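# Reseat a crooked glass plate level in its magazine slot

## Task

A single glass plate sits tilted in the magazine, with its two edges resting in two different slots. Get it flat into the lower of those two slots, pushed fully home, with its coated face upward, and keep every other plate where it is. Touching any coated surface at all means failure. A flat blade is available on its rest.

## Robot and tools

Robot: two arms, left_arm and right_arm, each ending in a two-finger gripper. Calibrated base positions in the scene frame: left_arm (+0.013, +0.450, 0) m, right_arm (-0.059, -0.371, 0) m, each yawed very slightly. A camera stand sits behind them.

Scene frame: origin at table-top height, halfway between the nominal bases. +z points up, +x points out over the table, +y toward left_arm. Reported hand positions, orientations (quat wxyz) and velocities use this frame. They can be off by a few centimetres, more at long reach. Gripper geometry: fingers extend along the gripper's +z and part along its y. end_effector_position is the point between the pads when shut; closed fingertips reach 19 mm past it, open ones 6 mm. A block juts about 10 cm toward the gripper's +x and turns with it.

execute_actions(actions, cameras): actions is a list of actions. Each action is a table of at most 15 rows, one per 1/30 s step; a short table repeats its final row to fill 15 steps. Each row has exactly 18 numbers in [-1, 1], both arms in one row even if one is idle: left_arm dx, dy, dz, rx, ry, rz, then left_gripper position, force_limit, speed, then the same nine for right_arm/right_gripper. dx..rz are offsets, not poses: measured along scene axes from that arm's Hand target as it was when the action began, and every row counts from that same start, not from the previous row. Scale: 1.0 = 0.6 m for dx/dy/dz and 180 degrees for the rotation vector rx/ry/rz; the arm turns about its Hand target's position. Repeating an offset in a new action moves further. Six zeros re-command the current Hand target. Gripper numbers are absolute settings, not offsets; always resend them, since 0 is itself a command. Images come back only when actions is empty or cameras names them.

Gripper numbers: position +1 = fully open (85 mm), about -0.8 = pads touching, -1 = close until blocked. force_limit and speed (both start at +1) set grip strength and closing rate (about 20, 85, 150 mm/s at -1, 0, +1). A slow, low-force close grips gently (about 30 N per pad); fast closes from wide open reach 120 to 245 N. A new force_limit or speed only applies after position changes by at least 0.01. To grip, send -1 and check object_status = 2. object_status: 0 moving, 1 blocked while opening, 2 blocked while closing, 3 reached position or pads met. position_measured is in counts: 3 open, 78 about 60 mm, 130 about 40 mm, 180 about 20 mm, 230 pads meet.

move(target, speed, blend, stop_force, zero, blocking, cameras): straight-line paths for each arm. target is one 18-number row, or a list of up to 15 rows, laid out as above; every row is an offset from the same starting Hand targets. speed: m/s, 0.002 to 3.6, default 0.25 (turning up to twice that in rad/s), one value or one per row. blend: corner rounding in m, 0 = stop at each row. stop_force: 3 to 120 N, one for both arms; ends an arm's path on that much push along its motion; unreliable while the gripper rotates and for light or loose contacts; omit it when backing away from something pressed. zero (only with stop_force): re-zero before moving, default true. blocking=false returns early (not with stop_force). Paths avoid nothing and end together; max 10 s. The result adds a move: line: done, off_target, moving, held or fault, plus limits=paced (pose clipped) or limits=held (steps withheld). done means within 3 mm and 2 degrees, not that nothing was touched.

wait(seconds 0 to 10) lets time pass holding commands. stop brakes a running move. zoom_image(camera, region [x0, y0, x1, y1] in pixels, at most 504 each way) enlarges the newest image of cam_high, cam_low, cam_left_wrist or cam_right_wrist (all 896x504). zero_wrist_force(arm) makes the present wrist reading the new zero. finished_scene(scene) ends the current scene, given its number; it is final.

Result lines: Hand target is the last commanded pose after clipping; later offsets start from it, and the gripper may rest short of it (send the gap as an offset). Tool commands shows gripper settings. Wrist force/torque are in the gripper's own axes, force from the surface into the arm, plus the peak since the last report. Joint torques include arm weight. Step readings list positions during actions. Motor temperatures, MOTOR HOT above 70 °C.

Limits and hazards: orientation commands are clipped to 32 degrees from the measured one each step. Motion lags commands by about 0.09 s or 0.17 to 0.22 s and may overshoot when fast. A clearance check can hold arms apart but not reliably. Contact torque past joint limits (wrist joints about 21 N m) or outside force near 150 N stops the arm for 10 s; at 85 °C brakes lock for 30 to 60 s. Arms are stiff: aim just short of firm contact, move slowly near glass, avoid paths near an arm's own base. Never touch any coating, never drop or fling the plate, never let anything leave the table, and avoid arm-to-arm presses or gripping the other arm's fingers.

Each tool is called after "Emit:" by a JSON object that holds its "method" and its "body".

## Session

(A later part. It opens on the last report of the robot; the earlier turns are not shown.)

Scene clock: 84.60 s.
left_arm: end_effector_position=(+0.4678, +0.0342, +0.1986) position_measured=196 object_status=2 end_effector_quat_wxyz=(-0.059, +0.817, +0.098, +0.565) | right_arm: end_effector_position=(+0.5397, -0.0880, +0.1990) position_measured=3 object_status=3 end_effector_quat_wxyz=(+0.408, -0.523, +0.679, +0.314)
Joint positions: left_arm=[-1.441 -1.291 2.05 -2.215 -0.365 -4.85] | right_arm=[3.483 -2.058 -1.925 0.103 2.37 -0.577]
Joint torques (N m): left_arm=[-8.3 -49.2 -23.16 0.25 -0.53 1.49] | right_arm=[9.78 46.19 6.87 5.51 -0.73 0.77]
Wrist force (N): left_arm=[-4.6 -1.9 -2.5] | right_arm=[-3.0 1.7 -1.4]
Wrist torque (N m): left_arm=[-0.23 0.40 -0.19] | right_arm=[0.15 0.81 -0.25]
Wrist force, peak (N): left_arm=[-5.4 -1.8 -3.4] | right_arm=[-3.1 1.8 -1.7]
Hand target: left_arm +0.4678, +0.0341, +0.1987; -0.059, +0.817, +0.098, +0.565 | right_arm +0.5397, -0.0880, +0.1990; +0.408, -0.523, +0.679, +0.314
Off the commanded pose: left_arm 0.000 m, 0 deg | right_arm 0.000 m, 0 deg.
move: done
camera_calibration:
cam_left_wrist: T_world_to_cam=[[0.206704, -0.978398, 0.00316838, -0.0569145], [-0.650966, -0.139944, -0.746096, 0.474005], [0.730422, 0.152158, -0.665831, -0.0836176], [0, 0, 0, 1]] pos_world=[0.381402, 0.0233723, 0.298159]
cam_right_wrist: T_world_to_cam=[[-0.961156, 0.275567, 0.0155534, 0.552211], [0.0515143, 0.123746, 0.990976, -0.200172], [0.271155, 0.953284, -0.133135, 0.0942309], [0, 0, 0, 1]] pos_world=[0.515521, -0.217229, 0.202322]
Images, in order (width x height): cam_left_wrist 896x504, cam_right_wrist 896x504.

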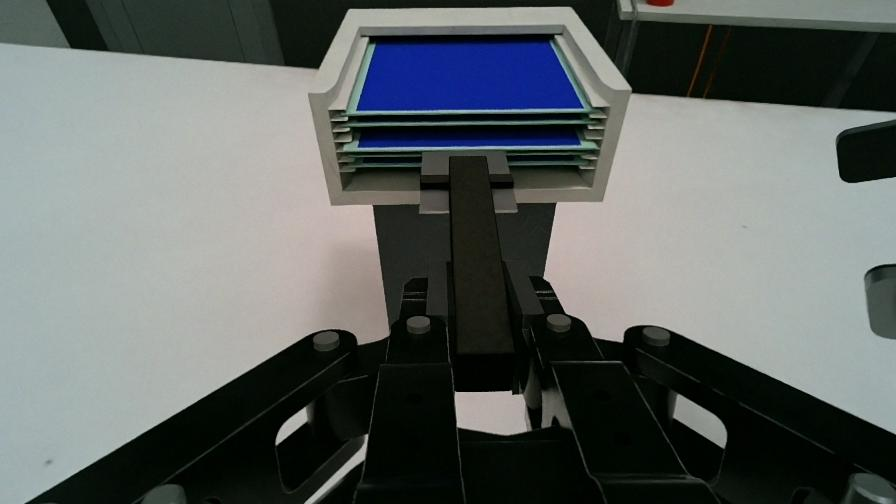

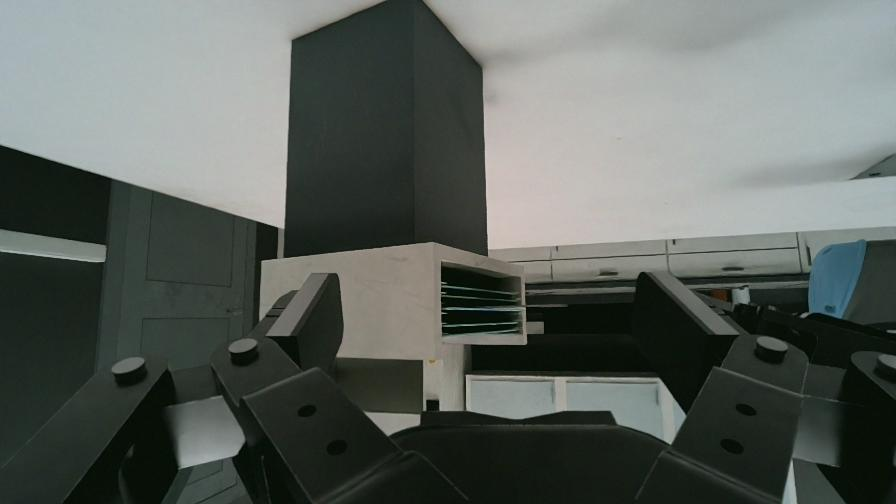

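Emit:
{"method": "move", "body": {"target": [0.0097, 0.0026, 0.0001, 0, 0, 0, -1, -0.2, -1, 0, 0, 0, 0, 0, 0, 1, 1, 1], "speed": 0.02, "stop_force": 5, "cameras": ["cam_left_wrist", "cam_right_wrist"]}}

Emit:
{"method": "zoom_image", "body": {"camera": "cam_left_wrist", "region": [310, 100, 380, 180]}}

Emit:
{"method": "zoom_image", "body": {"camera": "cam_left_wrist", "region": [550, 100, 620, 180]}}

Emit:
{"method": "zoom_image", "body": {"camera": "cam_right_wrist", "region": [436, 280, 496, 340]}}

Emit:
{"method": "zoom_image", "body": {"camera": "cam_right_wrist", "region": [480, 280, 540, 340]}}

Scene clock: 87.20 s.
left_arm: end_effector_position=(+0.4736, +0.0357, +0.1987) position_measured=196 object_status=2 end_effector_quat_wxyz=(-0.059, +0.817, +0.098, +0.565) | right_arm: end_effector_position=(+0.5397, -0.0880, +0.1990) position_measured=3 object_status=3 end_effector_quat_wxyz=(+0.408, -0.523, +0.679, +0.314)
Joint positions: left_arm=[-1.429 -1.284 2.051 -2.254 -0.364 -4.816] | right_arm=[3.483 -2.058 -1.925 0.103 2.37 -0.577]
Joint torques (N m): left_arm=[-8.6 -48.75 -8.69 0.28 3.53 -1.32] | right_arm=[9.74 46.16 7.06 5.55 -0.77 0.73]
Wrist force (N): left_arm=[-4.6 -2.0 -2.4] | right_arm=[-3.1 1.7 -1.2]
Wrist torque (N m): left_arm=[-0.24 0.39 -0.18] | right_arm=[0.15 0.84 -0.26]
Wrist force, peak (N): left_arm=[-4.8 -1.5 -3.5] | right_arm=[-3.2 1.8 -1.5]
Hand target: left_arm +0.4736, +0.0357, +0.1987; -0.059, +0.817, +0.098, +0.565 | right_arm +0.5397, -0.0880, +0.1990; +0.408, -0.523, +0.679, +0.314
Off the commanded pose: left_arm 0.000 m, 0 deg | right_arm 0.000 m, 0 deg.
move: done
camera_calibration:
cam_left_wrist: T_world_to_cam=[[0.206717, -0.978396, 0.00318428, -0.0566561], [-0.650962, -0.139965, -0.746096, 0.478064], [0.730422, 0.152158, -0.665831, -0.0880157], [0, 0, 0, 1]] pos_world=[0.387202, 0.0248723, 0.298259]
cam_right_wrist: T_world_to_cam=[[-0.961156, 0.275567, 0.0155534, 0.552211], [0.0515143, 0.123746, 0.990976, -0.200172], [0.271155, 0.953284, -0.133135, 0.0942309], [0, 0, 0, 1]] pos_world=[0.515521, -0.217229, 0.202322]
Images, in order (width x height): cam_left_wrist 896x504, cam_right_wrist 896x504.

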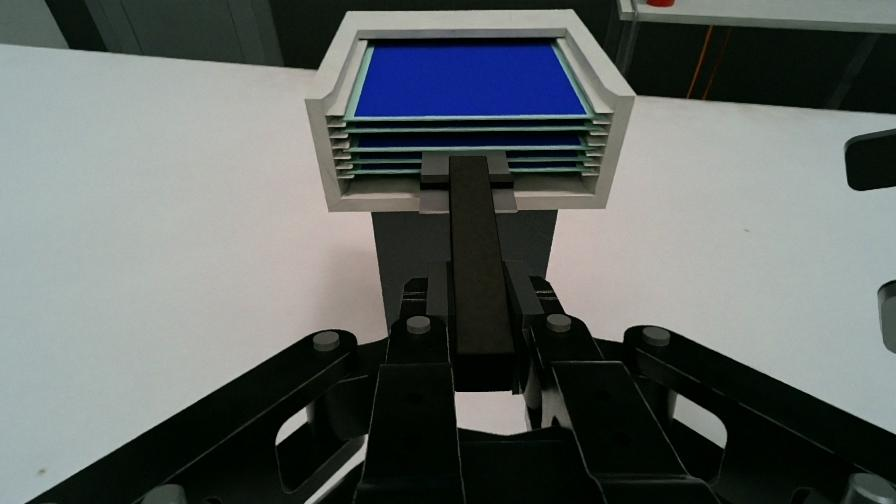

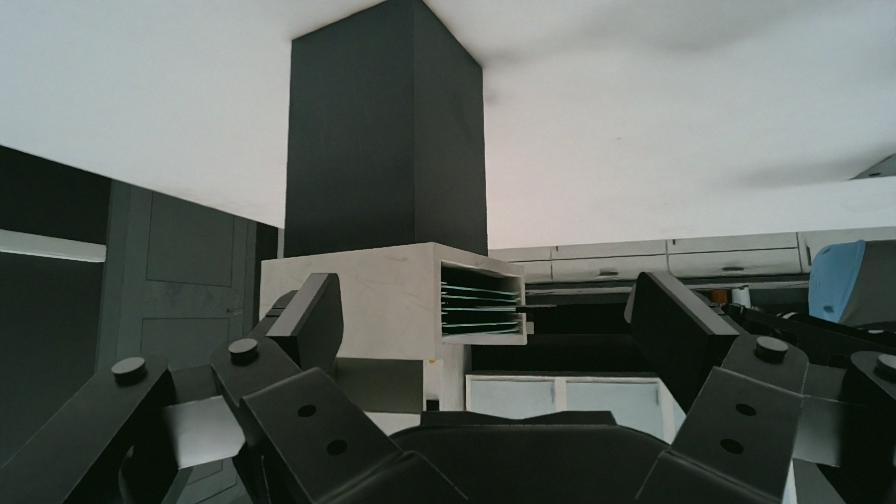

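Scaled by 6.300 from the camera's 896x504 image, which has a finer 1280x720 frame.

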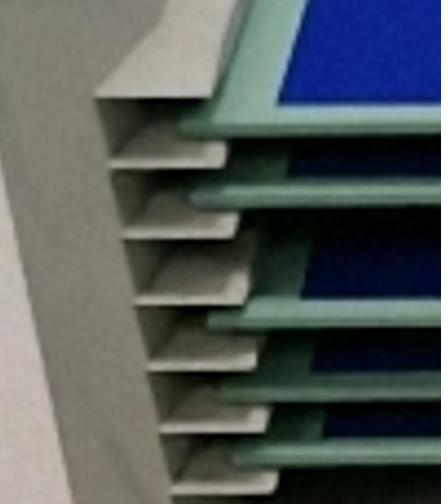

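Scaled by 6.300 from the camera's 896x504 image, which has a finer 1280x720 frame.

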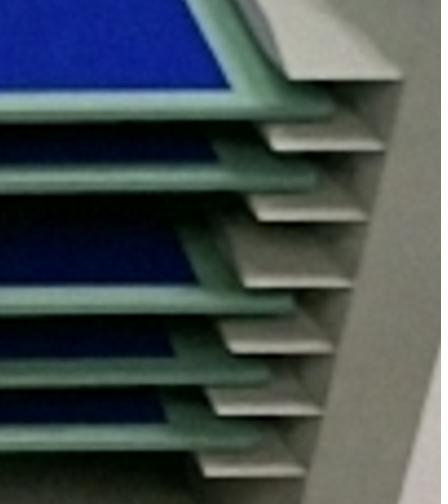

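Scaled by 8.400 from the camera's 896x504 image, which has a finer 1280x720 frame.

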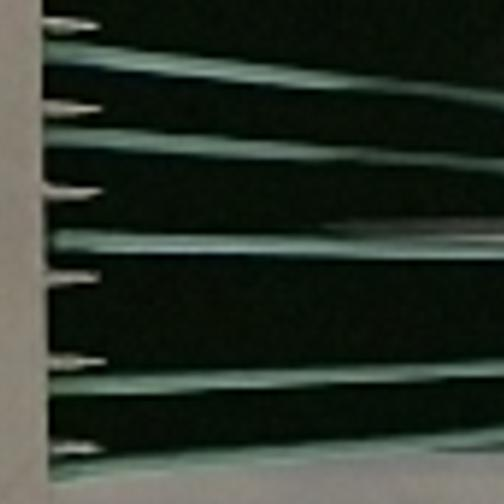

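Scaled by 8.400 from the camera's 896x504 image, which has a finer 1280x720 frame.

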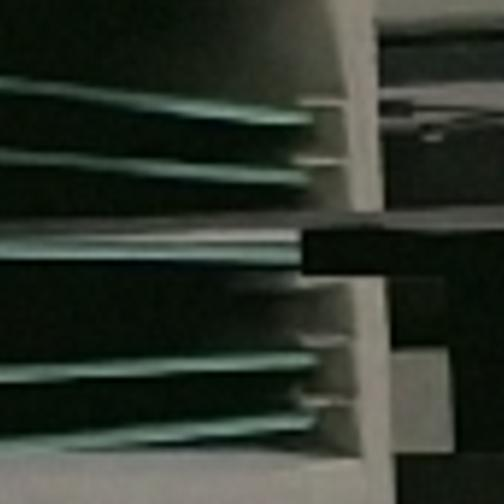

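Emit:
{"method": "move", "body": {"target": [[0.00195, 0.00045, 0.00003, 0, 0, 0, -1, -0.2, -1, 0, 0, 0, 0, 0, 0, 1, 1, 1], [0.00195, 0.00045, -0.0026, 0, 0, 0, -1, -0.2, -1, 0, 0, 0, 0, 0, 0, 1, 1, 1]], "speed": 0.01, "cameras": ["cam_left_wrist", "cam_right_wrist"]}}

Emit:
{"method": "zoom_image", "body": {"camera": "cam_left_wrist", "region": [310, 100, 380, 180]}}

Emit:
{"method": "zoom_image", "body": {"camera": "cam_left_wrist", "region": [550, 100, 620, 180]}}

Emit:
{"method": "zoom_image", "body": {"camera": "cam_right_wrist", "region": [436, 280, 496, 340]}}

Emit:
{"method": "zoom_image", "body": {"camera": "cam_right_wrist", "region": [480, 280, 540, 340]}}

Scene clock: 88.53 s.
left_arm: end_effector_position=(+0.4748, +0.0360, +0.1971) position_measured=196 object_status=2 end_effector_quat_wxyz=(-0.059, +0.817, +0.098, +0.565) | right_arm: end_effector_position=(+0.5397, -0.0880, +0.1990) position_measured=3 object_status=3 end_effector_quat_wxyz=(+0.408, -0.523, +0.679, +0.314)
Joint positions: left_arm=[-1.427 -1.28 2.052 -2.266 -0.363 -4.809] | right_arm=[3.483 -2.058 -1.925 0.103 2.37 -0.577]
Joint torques (N m): left_arm=[6.17 -36.58 -9.16 -4.03 5.57 -1.2] | right_arm=[10.08 45.77 6.59 5.55 -0.73 0.74]
Wrist force (N): left_arm=[-4.3 -1.9 -2.7] | right_arm=[-2.9 1.7 -1.5]
Wrist torque (N m): left_arm=[-0.23 0.43 -0.18] | right_arm=[0.14 0.80 -0.26]
Wrist force, peak (N): left_arm=[-4.8 -2.0 -2.6] | right_arm=[-3.1 1.9 -1.5]
Hand target: left_arm +0.4748, +0.0360, +0.1972; -0.059, +0.817, +0.098, +0.565 | right_arm +0.5397, -0.0880, +0.1990; +0.408, -0.523, +0.679, +0.314
Off the commanded pose: left_arm 0.000 m, 0 deg | right_arm 0.000 m, 0 deg.
move: done
camera_calibration:
cam_left_wrist: T_world_to_cam=[[0.206704, -0.978398, 0.00316838, -0.0565952], [-0.650966, -0.139944, -0.746096, 0.47762], [0.730422, 0.152158, -0.665831, -0.0900697], [0, 0, 0, 1]] pos_world=[0.388402, 0.0251723, 0.296559]
cam_right_wrist: T_world_to_cam=[[-0.961156, 0.275567, 0.0155534, 0.552211], [0.0515143, 0.123746, 0.990976, -0.200172], [0.271155, 0.953284, -0.133135, 0.0942309], [0, 0, 0, 1]] pos_world=[0.515521, -0.217229, 0.202322]
Images, in order (width x height): cam_left_wrist 896x504, cam_right_wrist 896x504.

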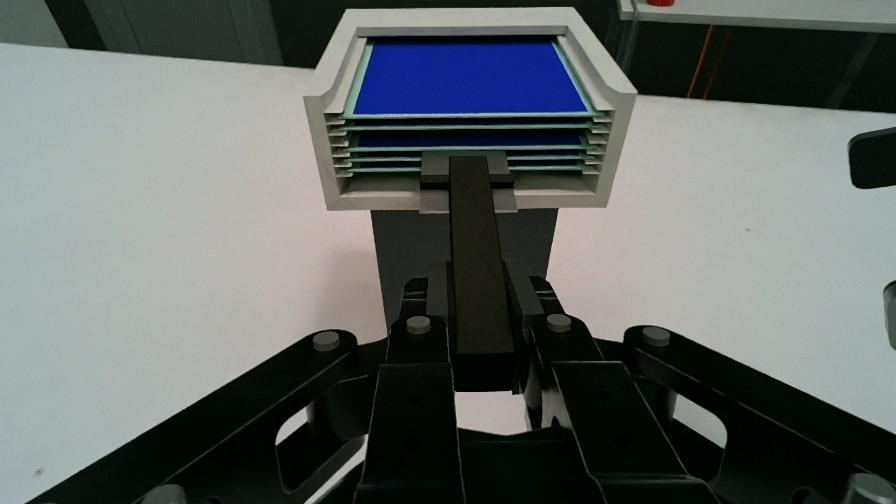

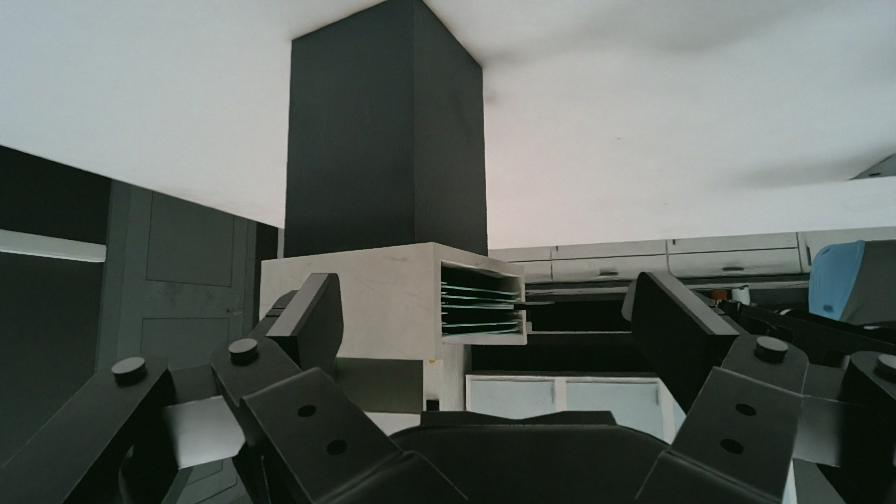

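Scaled by 6.300 from the camera's 896x504 image, which has a finer 1280x720 frame.

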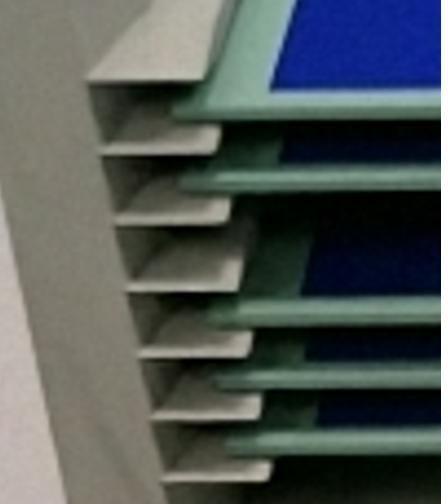

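Scaled by 6.300 from the camera's 896x504 image, which has a finer 1280x720 frame.

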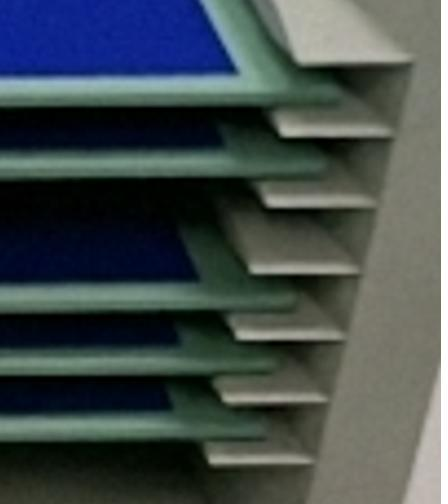

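Scaled by 8.400 from the camera's 896x504 image, which has a finer 1280x720 frame.

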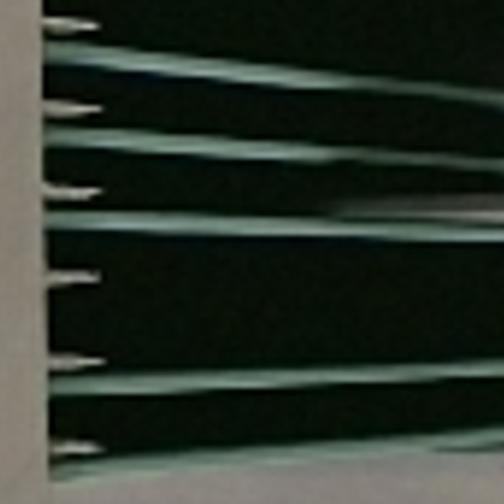

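Scaled by 8.400 from the camera's 896x504 image, which has a finer 1280x720 frame.

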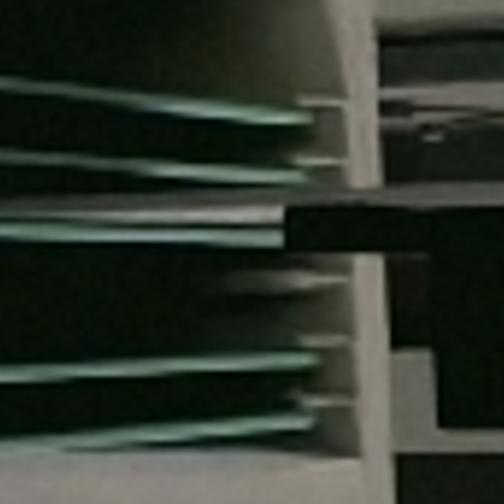

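Emit:
{"method": "move", "body": {"target": [[0, 0, -0.00183, 0, 0, 0, -1, -0.2, -1, 0, 0, 0, 0, 0, 0, 1, 1, 1], [-0.01623, -0.0038, -0.0021, 0, 0, 0, -1, -0.2, -1, 0, 0, 0, 0, 0, 0, 1, 1, 1]], "speed": [0.01, 0.02], "cameras": ["cam_left_wrist", "cam_right_wrist"]}}

Emit:
{"method": "zoom_image", "body": {"camera": "cam_left_wrist", "region": [310, 90, 380, 170]}}

Emit:
{"method": "zoom_image", "body": {"camera": "cam_left_wrist", "region": [550, 90, 620, 170]}}

Emit:
{"method": "zoom_image", "body": {"camera": "cam_right_wrist", "region": [436, 280, 496, 340]}}

Emit:
{"method": "zoom_image", "body": {"camera": "cam_right_wrist", "region": [480, 280, 540, 340]}}

Scene clock: 90.40 s.
left_arm: end_effector_position=(+0.4649, +0.0337, +0.1959) position_measured=196 object_status=2 end_effector_quat_wxyz=(-0.059, +0.817, +0.098, +0.565) end_effector_velocity=(+0.000, -0.001, +0.001) end_effector_angular_velocity=(-0.001, -0.001, -0.002) | right_arm: end_effector_position=(+0.5397, -0.0880, +0.1990) position_measured=3 object_status=3 end_effector_quat_wxyz=(+0.408, -0.523, +0.679, +0.314)
Joint positions: left_arm=[-1.447 -1.29 2.053 -2.204 -0.366 -4.865] | right_arm=[3.483 -2.058 -1.925 0.103 2.37 -0.577]
Joint velocities: left_arm=[0.001 0.001 0 -0.007 0.001 0.006] | right_arm=[within noise]
Joint torques (N m): left_arm=[9.15 -28.27 -32.39 -6.83 0.1 1.45] | right_arm=[9.61 45.64 6.76 5.6 -0.63 0.59]
Wrist force (N): left_arm=[-4.7 -1.9 -2.6] | right_arm=[-3.0 1.7 -1.5]
Wrist torque (N m): left_arm=[-0.22 0.49 -0.04] | right_arm=[0.14 0.82 -0.26]
Wrist force, peak (N): left_arm=[-4.9 -1.6 -3.2] | right_arm=[-3.1 1.8 -1.5]
Hand target: left_arm +0.4650, +0.0337, +0.1959; -0.059, +0.817, +0.098, +0.565 | right_arm +0.5397, -0.0880, +0.1990; +0.408, -0.523, +0.679, +0.314
Off the commanded pose: left_arm 0.000 m, 0 deg | right_arm 0.000 m, 0 deg.
move: done
camera_calibration:
cam_left_wrist: T_world_to_cam=[[0.206516, -0.978439, 0.00294816, -0.0566585], [-0.651026, -0.139658, -0.746097, 0.470049], [0.730422, 0.152161, -0.665831, -0.083221], [0, 0, 0, 1]] pos_world=[0.378502, 0.0228722, 0.295458]
cam_right_wrist: T_world_to_cam=[[-0.961156, 0.275567, 0.0155534, 0.552211], [0.0515143, 0.123746, 0.990976, -0.200172], [0.271155, 0.953284, -0.133135, 0.0942309], [0, 0, 0, 1]] pos_world=[0.515521, -0.217229, 0.202322]
Images, in order (width x height): cam_left_wrist 896x504, cam_right_wrist 896x504.

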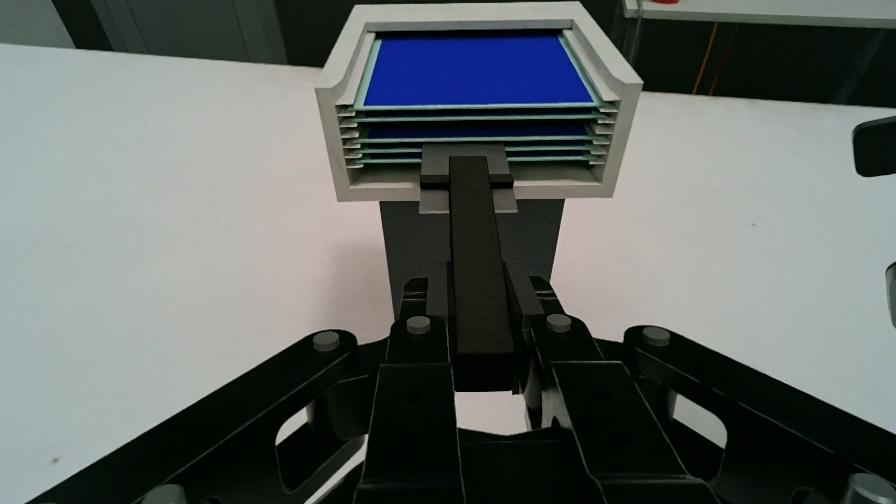

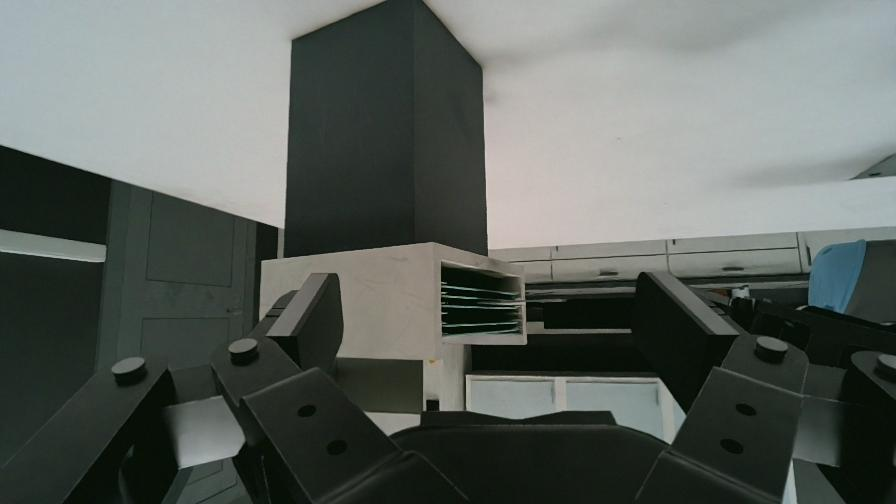

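Scaled by 6.300 from the camera's 896x504 image, which has a finer 1280x720 frame.

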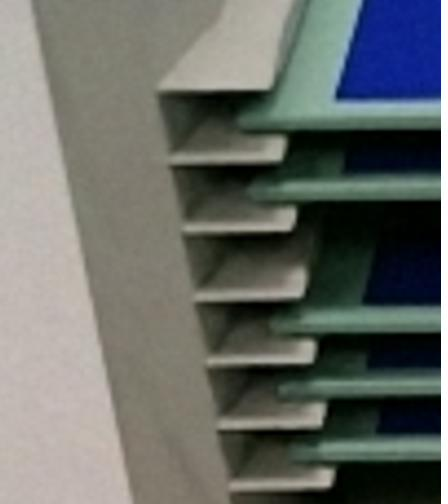

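Scaled by 6.300 from the camera's 896x504 image, which has a finer 1280x720 frame.

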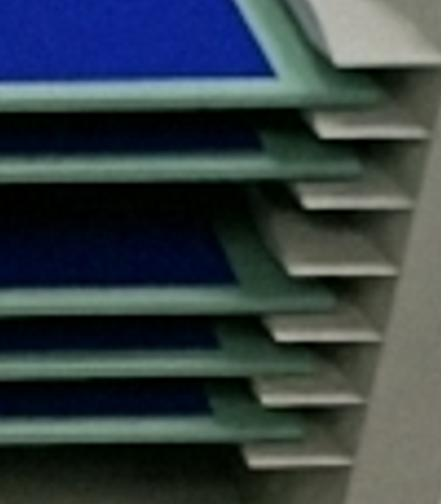

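Scaled by 8.400 from the camera's 896x504 image, which has a finer 1280x720 frame.

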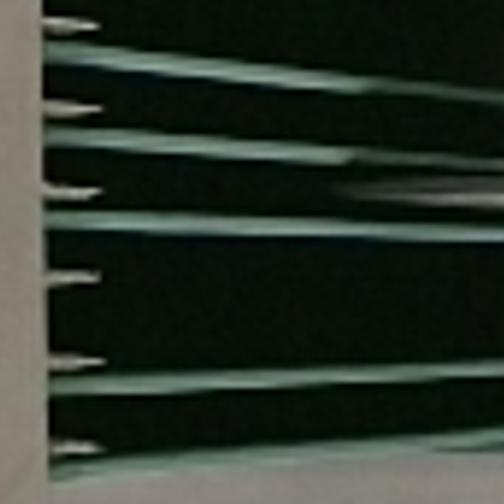

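Scaled by 8.400 from the camera's 896x504 image, which has a finer 1280x720 frame.

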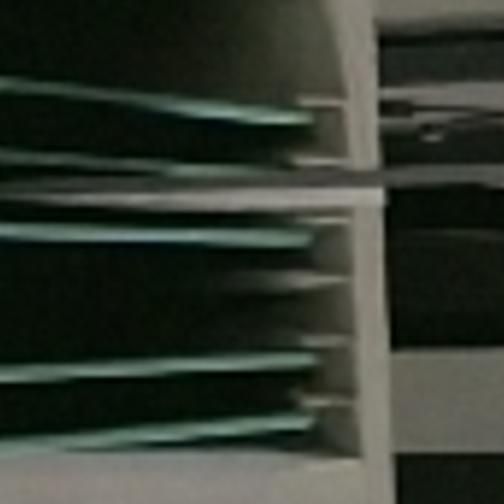

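Emit:
{"method": "move", "body": {"target": [-0.0487, -0.0114, -0.0007, 0, 0, 0, -1, -0.2, -1, 0, 0, 0, 0, 0, 0, 1, 1, 1], "speed": 0.06, "cameras": ["cam_right_wrist"]}}

Emit:
{"method": "zoom_image", "body": {"camera": "cam_right_wrist", "region": [436, 280, 496, 340]}}

Emit:
{"method": "zoom_image", "body": {"camera": "cam_right_wrist", "region": [480, 280, 580, 340]}}

Scene clock: 91.60 s.
left_arm: end_effector_position=(+0.4358, +0.0268, +0.1956) position_measured=196 object_status=2 end_effector_quat_wxyz=(-0.059, +0.817, +0.098, +0.565) | right_arm: end_effector_position=(+0.5397, -0.0880, +0.1990) position_measured=3 object_status=3 end_effector_quat_wxyz=(+0.408, -0.523, +0.679, +0.314)
Joint positions: left_arm=[-1.507 -1.321 2.045 -2.015 -0.378 -5.027] | right_arm=[3.483 -2.058 -1.925 0.103 2.37 -0.577]
Joint torques (N m): left_arm=[7.76 -18.32 -20.66 -4.88 5.39 -0.63] | right_arm=[9.84 45.43 6.29 5.69 -0.69 0.66]
Wrist force (N): left_arm=[-4.3 -2.0 -2.7] | right_arm=[-3.1 1.7 -1.2]
Wrist torque (N m): left_arm=[-0.24 0.44 -0.05] | right_arm=[0.16 0.82 -0.26]
Wrist force, peak (N): left_arm=[-4.6 -2.1 -3.5] | right_arm=[-3.2 2.0 -1.3]
Hand target: left_arm +0.4358, +0.0268, +0.1955; -0.059, +0.817, +0.098, +0.565 | right_arm +0.5397, -0.0880, +0.1990; +0.408, -0.523, +0.679, +0.314
Off the commanded pose: left_arm 0.000 m, 0 deg | right_arm 0.000 m, 0 deg.
move: done
camera_calibration:
cam_right_wrist: T_world_to_cam=[[-0.961156, 0.275567, 0.0155534, 0.552211], [0.0515143, 0.123746, 0.990976, -0.200172], [0.271155, 0.953284, -0.133135, 0.0942309], [0, 0, 0, 1]] pos_world=[0.515521, -0.217229, 0.202322]
Images, in order (width x height): cam_right_wrist 896x504.

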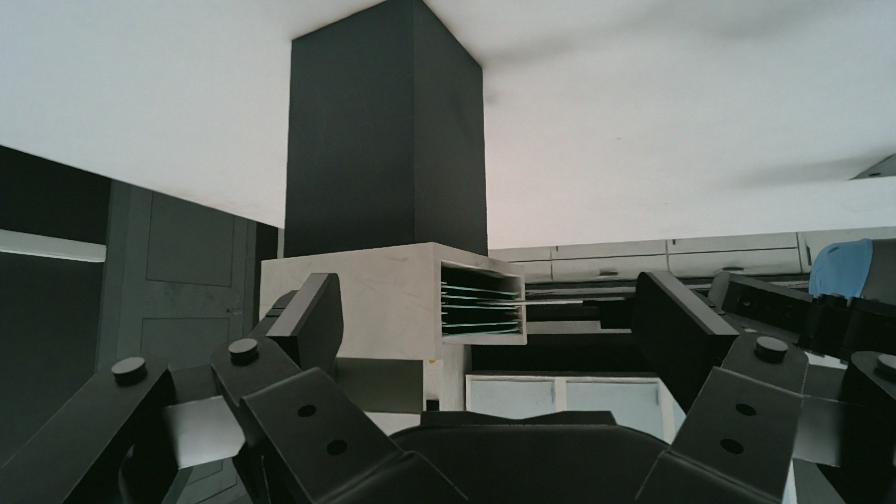

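Scaled by 8.400 from the camera's 896x504 image, which has a finer 1280x720 frame.

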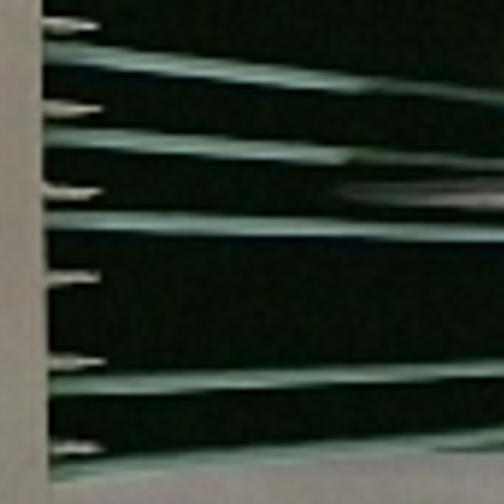

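Scaled by 5.040 from the camera's 896x504 image, which has a finer 1280x720 frame.

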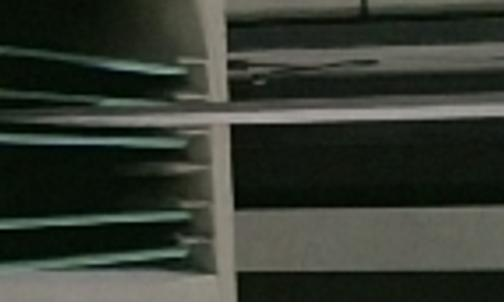

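Emit:
{"method": "move", "body": {"target": [[-0.1006, -0.0236, -0.0017, 0, 0, 0, -1, -0.2, -1, 0, 0, 0, 0, 0, 0, 1, 1, 1], [-0.1655, -0.0388, -0.0017, 0, 0, 0, -1, -0.2, -1, 0, 0, 0, 0, 0, 0, 1, 1, 1]], "speed": 0.1, "blend": 0.01, "cameras": ["cam_high", "cam_low", "cam_left_wrist", "cam_right_wrist"]}}

Emit:
{"method": "zoom_image", "body": {"camera": "cam_right_wrist", "region": [436, 280, 536, 340]}}

Emit:
{"method": "zoom_image", "body": {"camera": "cam_left_wrist", "region": [340, 0, 600, 140]}}

Scene clock: 94.67 s.
left_arm: end_effector_position=(+0.3365, +0.0035, +0.1945) position_measured=196 object_status=2 end_effector_quat_wxyz=(-0.059, +0.817, +0.098, +0.565) | right_arm: end_effector_position=(+0.5397, -0.0880, +0.1990) position_measured=3 object_status=3 end_effector_quat_wxyz=(+0.408, -0.523, +0.679, +0.314)
Joint positions: left_arm=[-1.71 -1.349 1.971 -1.513 -0.474 -5.465] | right_arm=[3.483 -2.058 -1.925 0.103 2.37 -0.577]
Joint torques (N m): left_arm=[1.18 -25.32 -7.76 -3.09 4.93 -0.84] | right_arm=[10.24 44.65 7.24 5.6 -0.68 0.61]
Wrist force (N): left_arm=[-4.5 -1.8 -2.5] | right_arm=[-2.9 1.5 -1.4]
Wrist torque (N m): left_arm=[-0.20 0.46 -0.04] | right_arm=[0.12 0.81 -0.26]
Wrist force, peak (N): left_arm=[-6.0 -0.8 -5.7] | right_arm=[-3.2 1.7 -1.6]
Hand target: left_arm +0.3365, +0.0036, +0.1945; -0.059, +0.817, +0.098, +0.565 | right_arm +0.5397, -0.0880, +0.1990; +0.408, -0.523, +0.679, +0.314
Off the commanded pose: left_arm 0.000 m, 0 deg | right_arm 0.000 m, 0 deg.
move: done
camera_calibration:
cam_left_wrist: T_world_to_cam=[[0.206632, -0.978413, 0.00323313, -0.059799], [-0.651031, -0.139957, -0.746036, 0.381103], [0.730384, 0.15205, -0.665898, 0.01419], [0, 0, 0, 1]] pos_world=[0.250102, -0.0073276, 0.293959]
cam_right_wrist: T_world_to_cam=[[-0.961156, 0.275567, 0.0155534, 0.552211], [0.0515143, 0.123746, 0.990976, -0.200172], [0.271155, 0.953284, -0.133135, 0.0942309], [0, 0, 0, 1]] pos_world=[0.515521, -0.217229, 0.202322]

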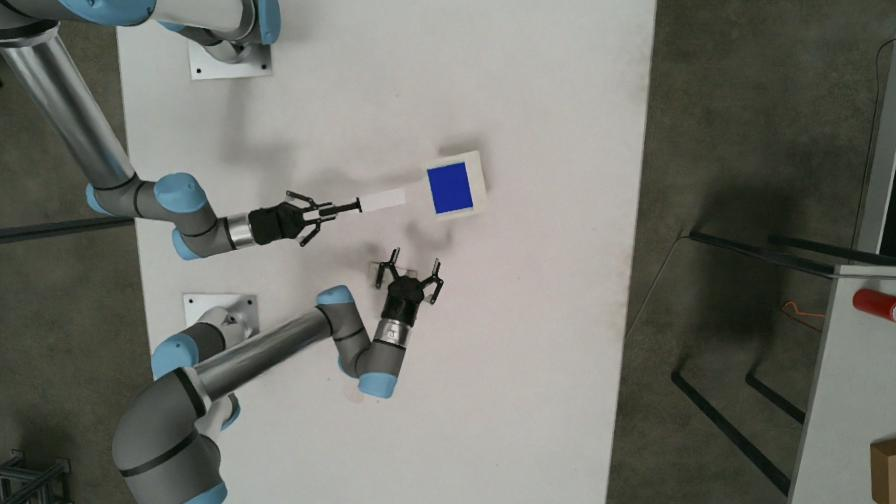

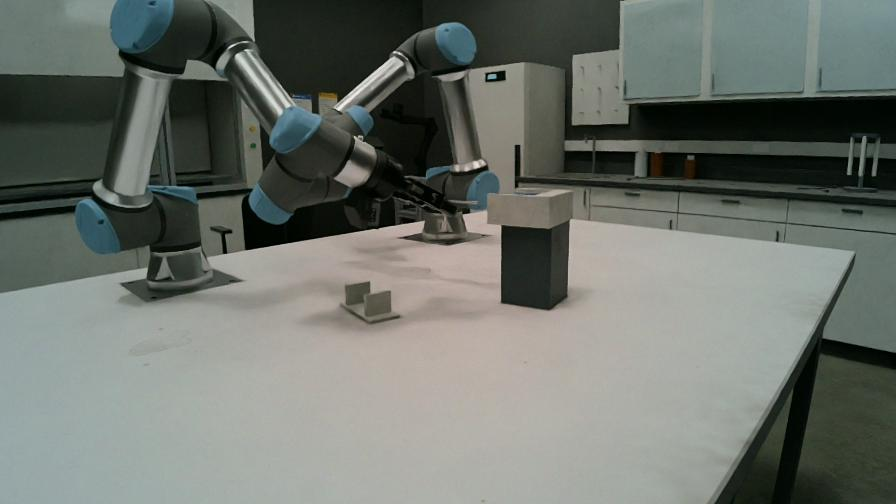

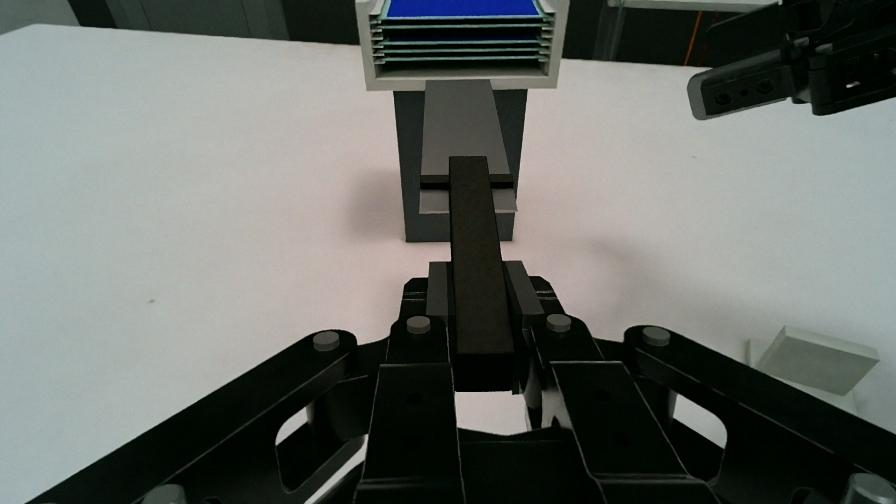

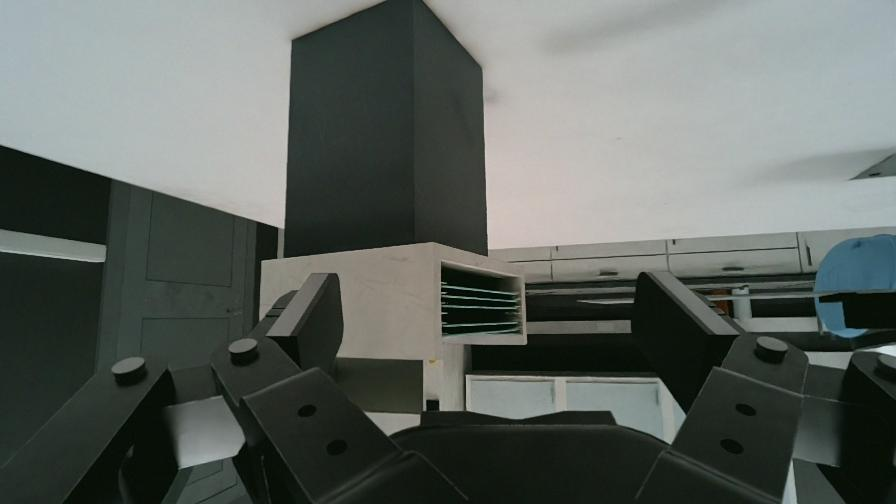

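Scaled by 5.040 from the camera's 896x504 image, which has a finer 1280x720 frame.

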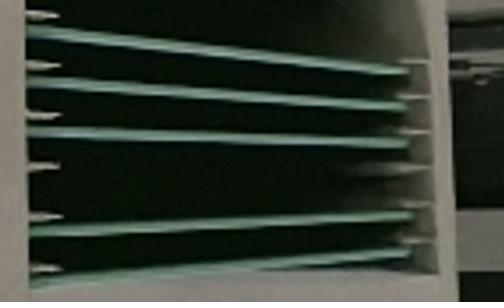

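Scaled by 1.938 from the camera's 896x504 image, which has a finer 1280x720 frame.

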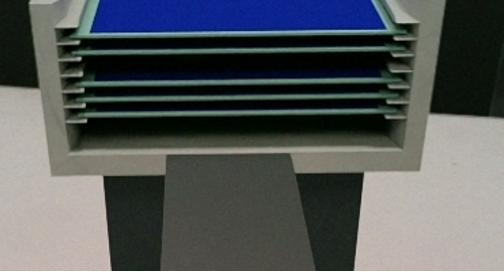

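Emit:
{"method": "move", "body": {"target": [0, 0, 0, 0, 0, 0, -1, -0.2, -1, 0, -0.1667, 0.3667, 0, 0, 0, 1, 1, 1], "speed": 0.25, "cameras": ["cam_high", "cam_low", "cam_left_wrist"]}}

Scene clock: 96.50 s.
left_arm: end_effector_position=(+0.3365, +0.0036, +0.1945) position_measured=196 object_status=2 end_effector_quat_wxyz=(-0.059, +0.817, +0.098, +0.565) | right_arm: end_effector_position=(+0.5397, -0.1881, +0.4191) position_measured=3 object_status=3 end_effector_quat_wxyz=(+0.408, -0.523, +0.679, +0.314)
Joint positions: left_arm=[-1.71 -1.349 1.972 -1.512 -0.474 -5.465] | right_arm=[3.3 -1.734 -1.678 -0.624 2.496 -0.783]
Joint torques (N m): left_arm=[-8.51 -45.86 -8.2 1.25 4.95 0.36] | right_arm=[9.93 17.11 19.99 1.03 -0.81 1.14]
Wrist force (N): left_arm=[-4.3 -1.6 -2.8] | right_arm=[-2.7 1.4 -1.4]
Wrist torque (N m): left_arm=[-0.18 0.42 -0.04] | right_arm=[0.14 0.76 -0.17]
Wrist force, peak (N): left_arm=[-4.7 -1.7 -2.8] | right_arm=[-5.5 5.1 5.0]
Hand target: left_arm +0.3365, +0.0036, +0.1945; -0.059, +0.817, +0.098, +0.565 | right_arm +0.5397, -0.1881, +0.4190; +0.408, -0.523, +0.679, +0.314
Off the commanded pose: left_arm 0.000 m, 0 deg | right_arm 0.000 m, 0 deg.
move: done
camera_calibration:
cam_left_wrist: T_world_to_cam=[[0.206704, -0.978398, 0.00316838, -0.0597], [-0.650966, -0.139944, -0.746096, 0.381118], [0.730422, 0.152158, -0.665831, 0.0141464], [0, 0, 0, 1]] pos_world=[0.250102, -0.00722775, 0.293959]
Images, in order (width x height): cam_high 896x504, cam_low 896x504, cam_left_wrist 896x504.

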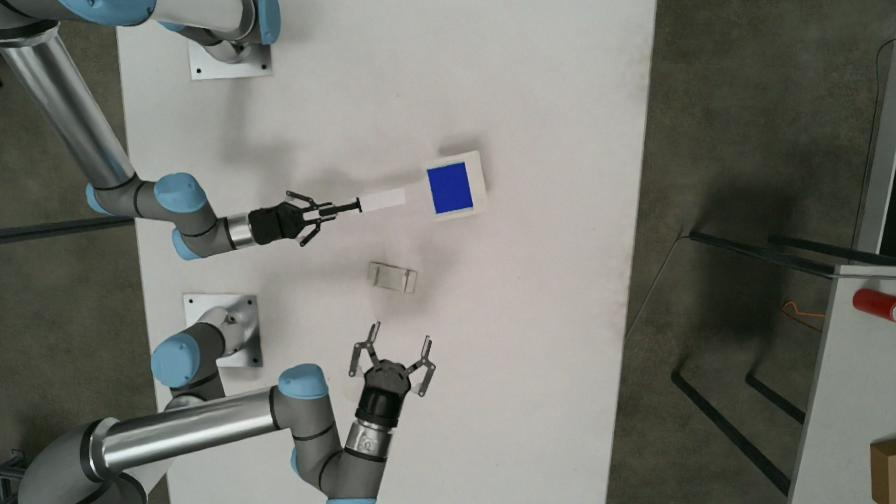

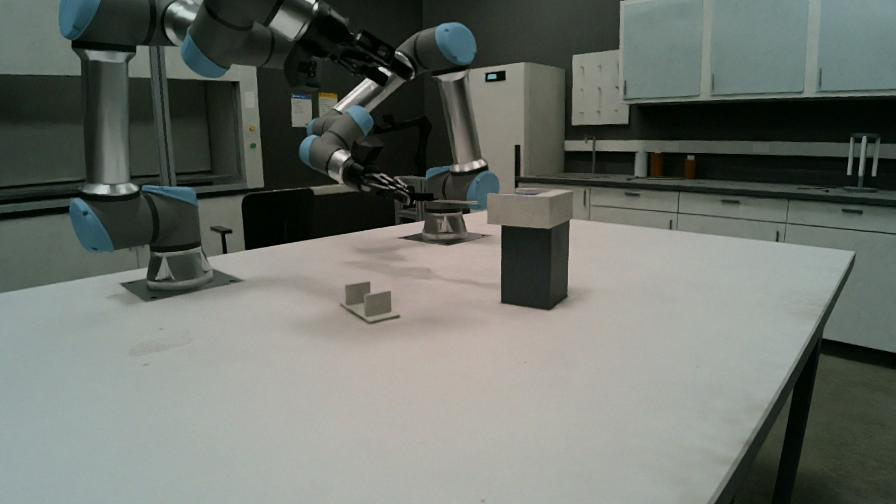

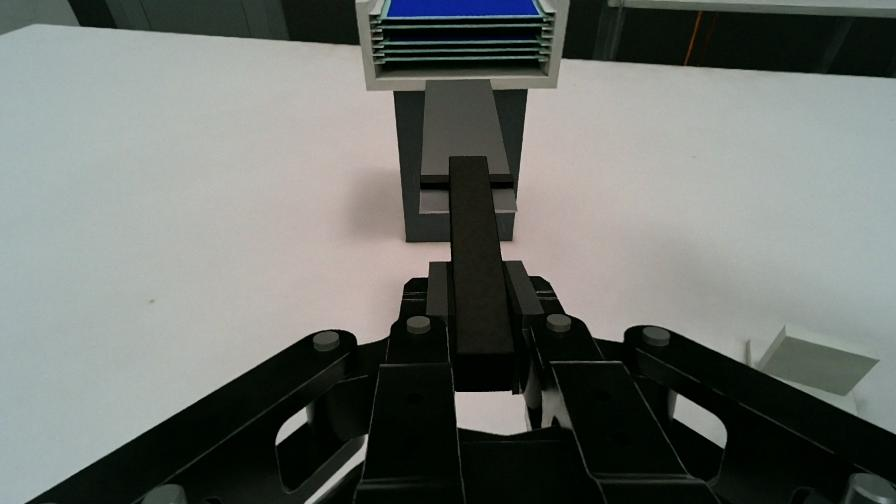

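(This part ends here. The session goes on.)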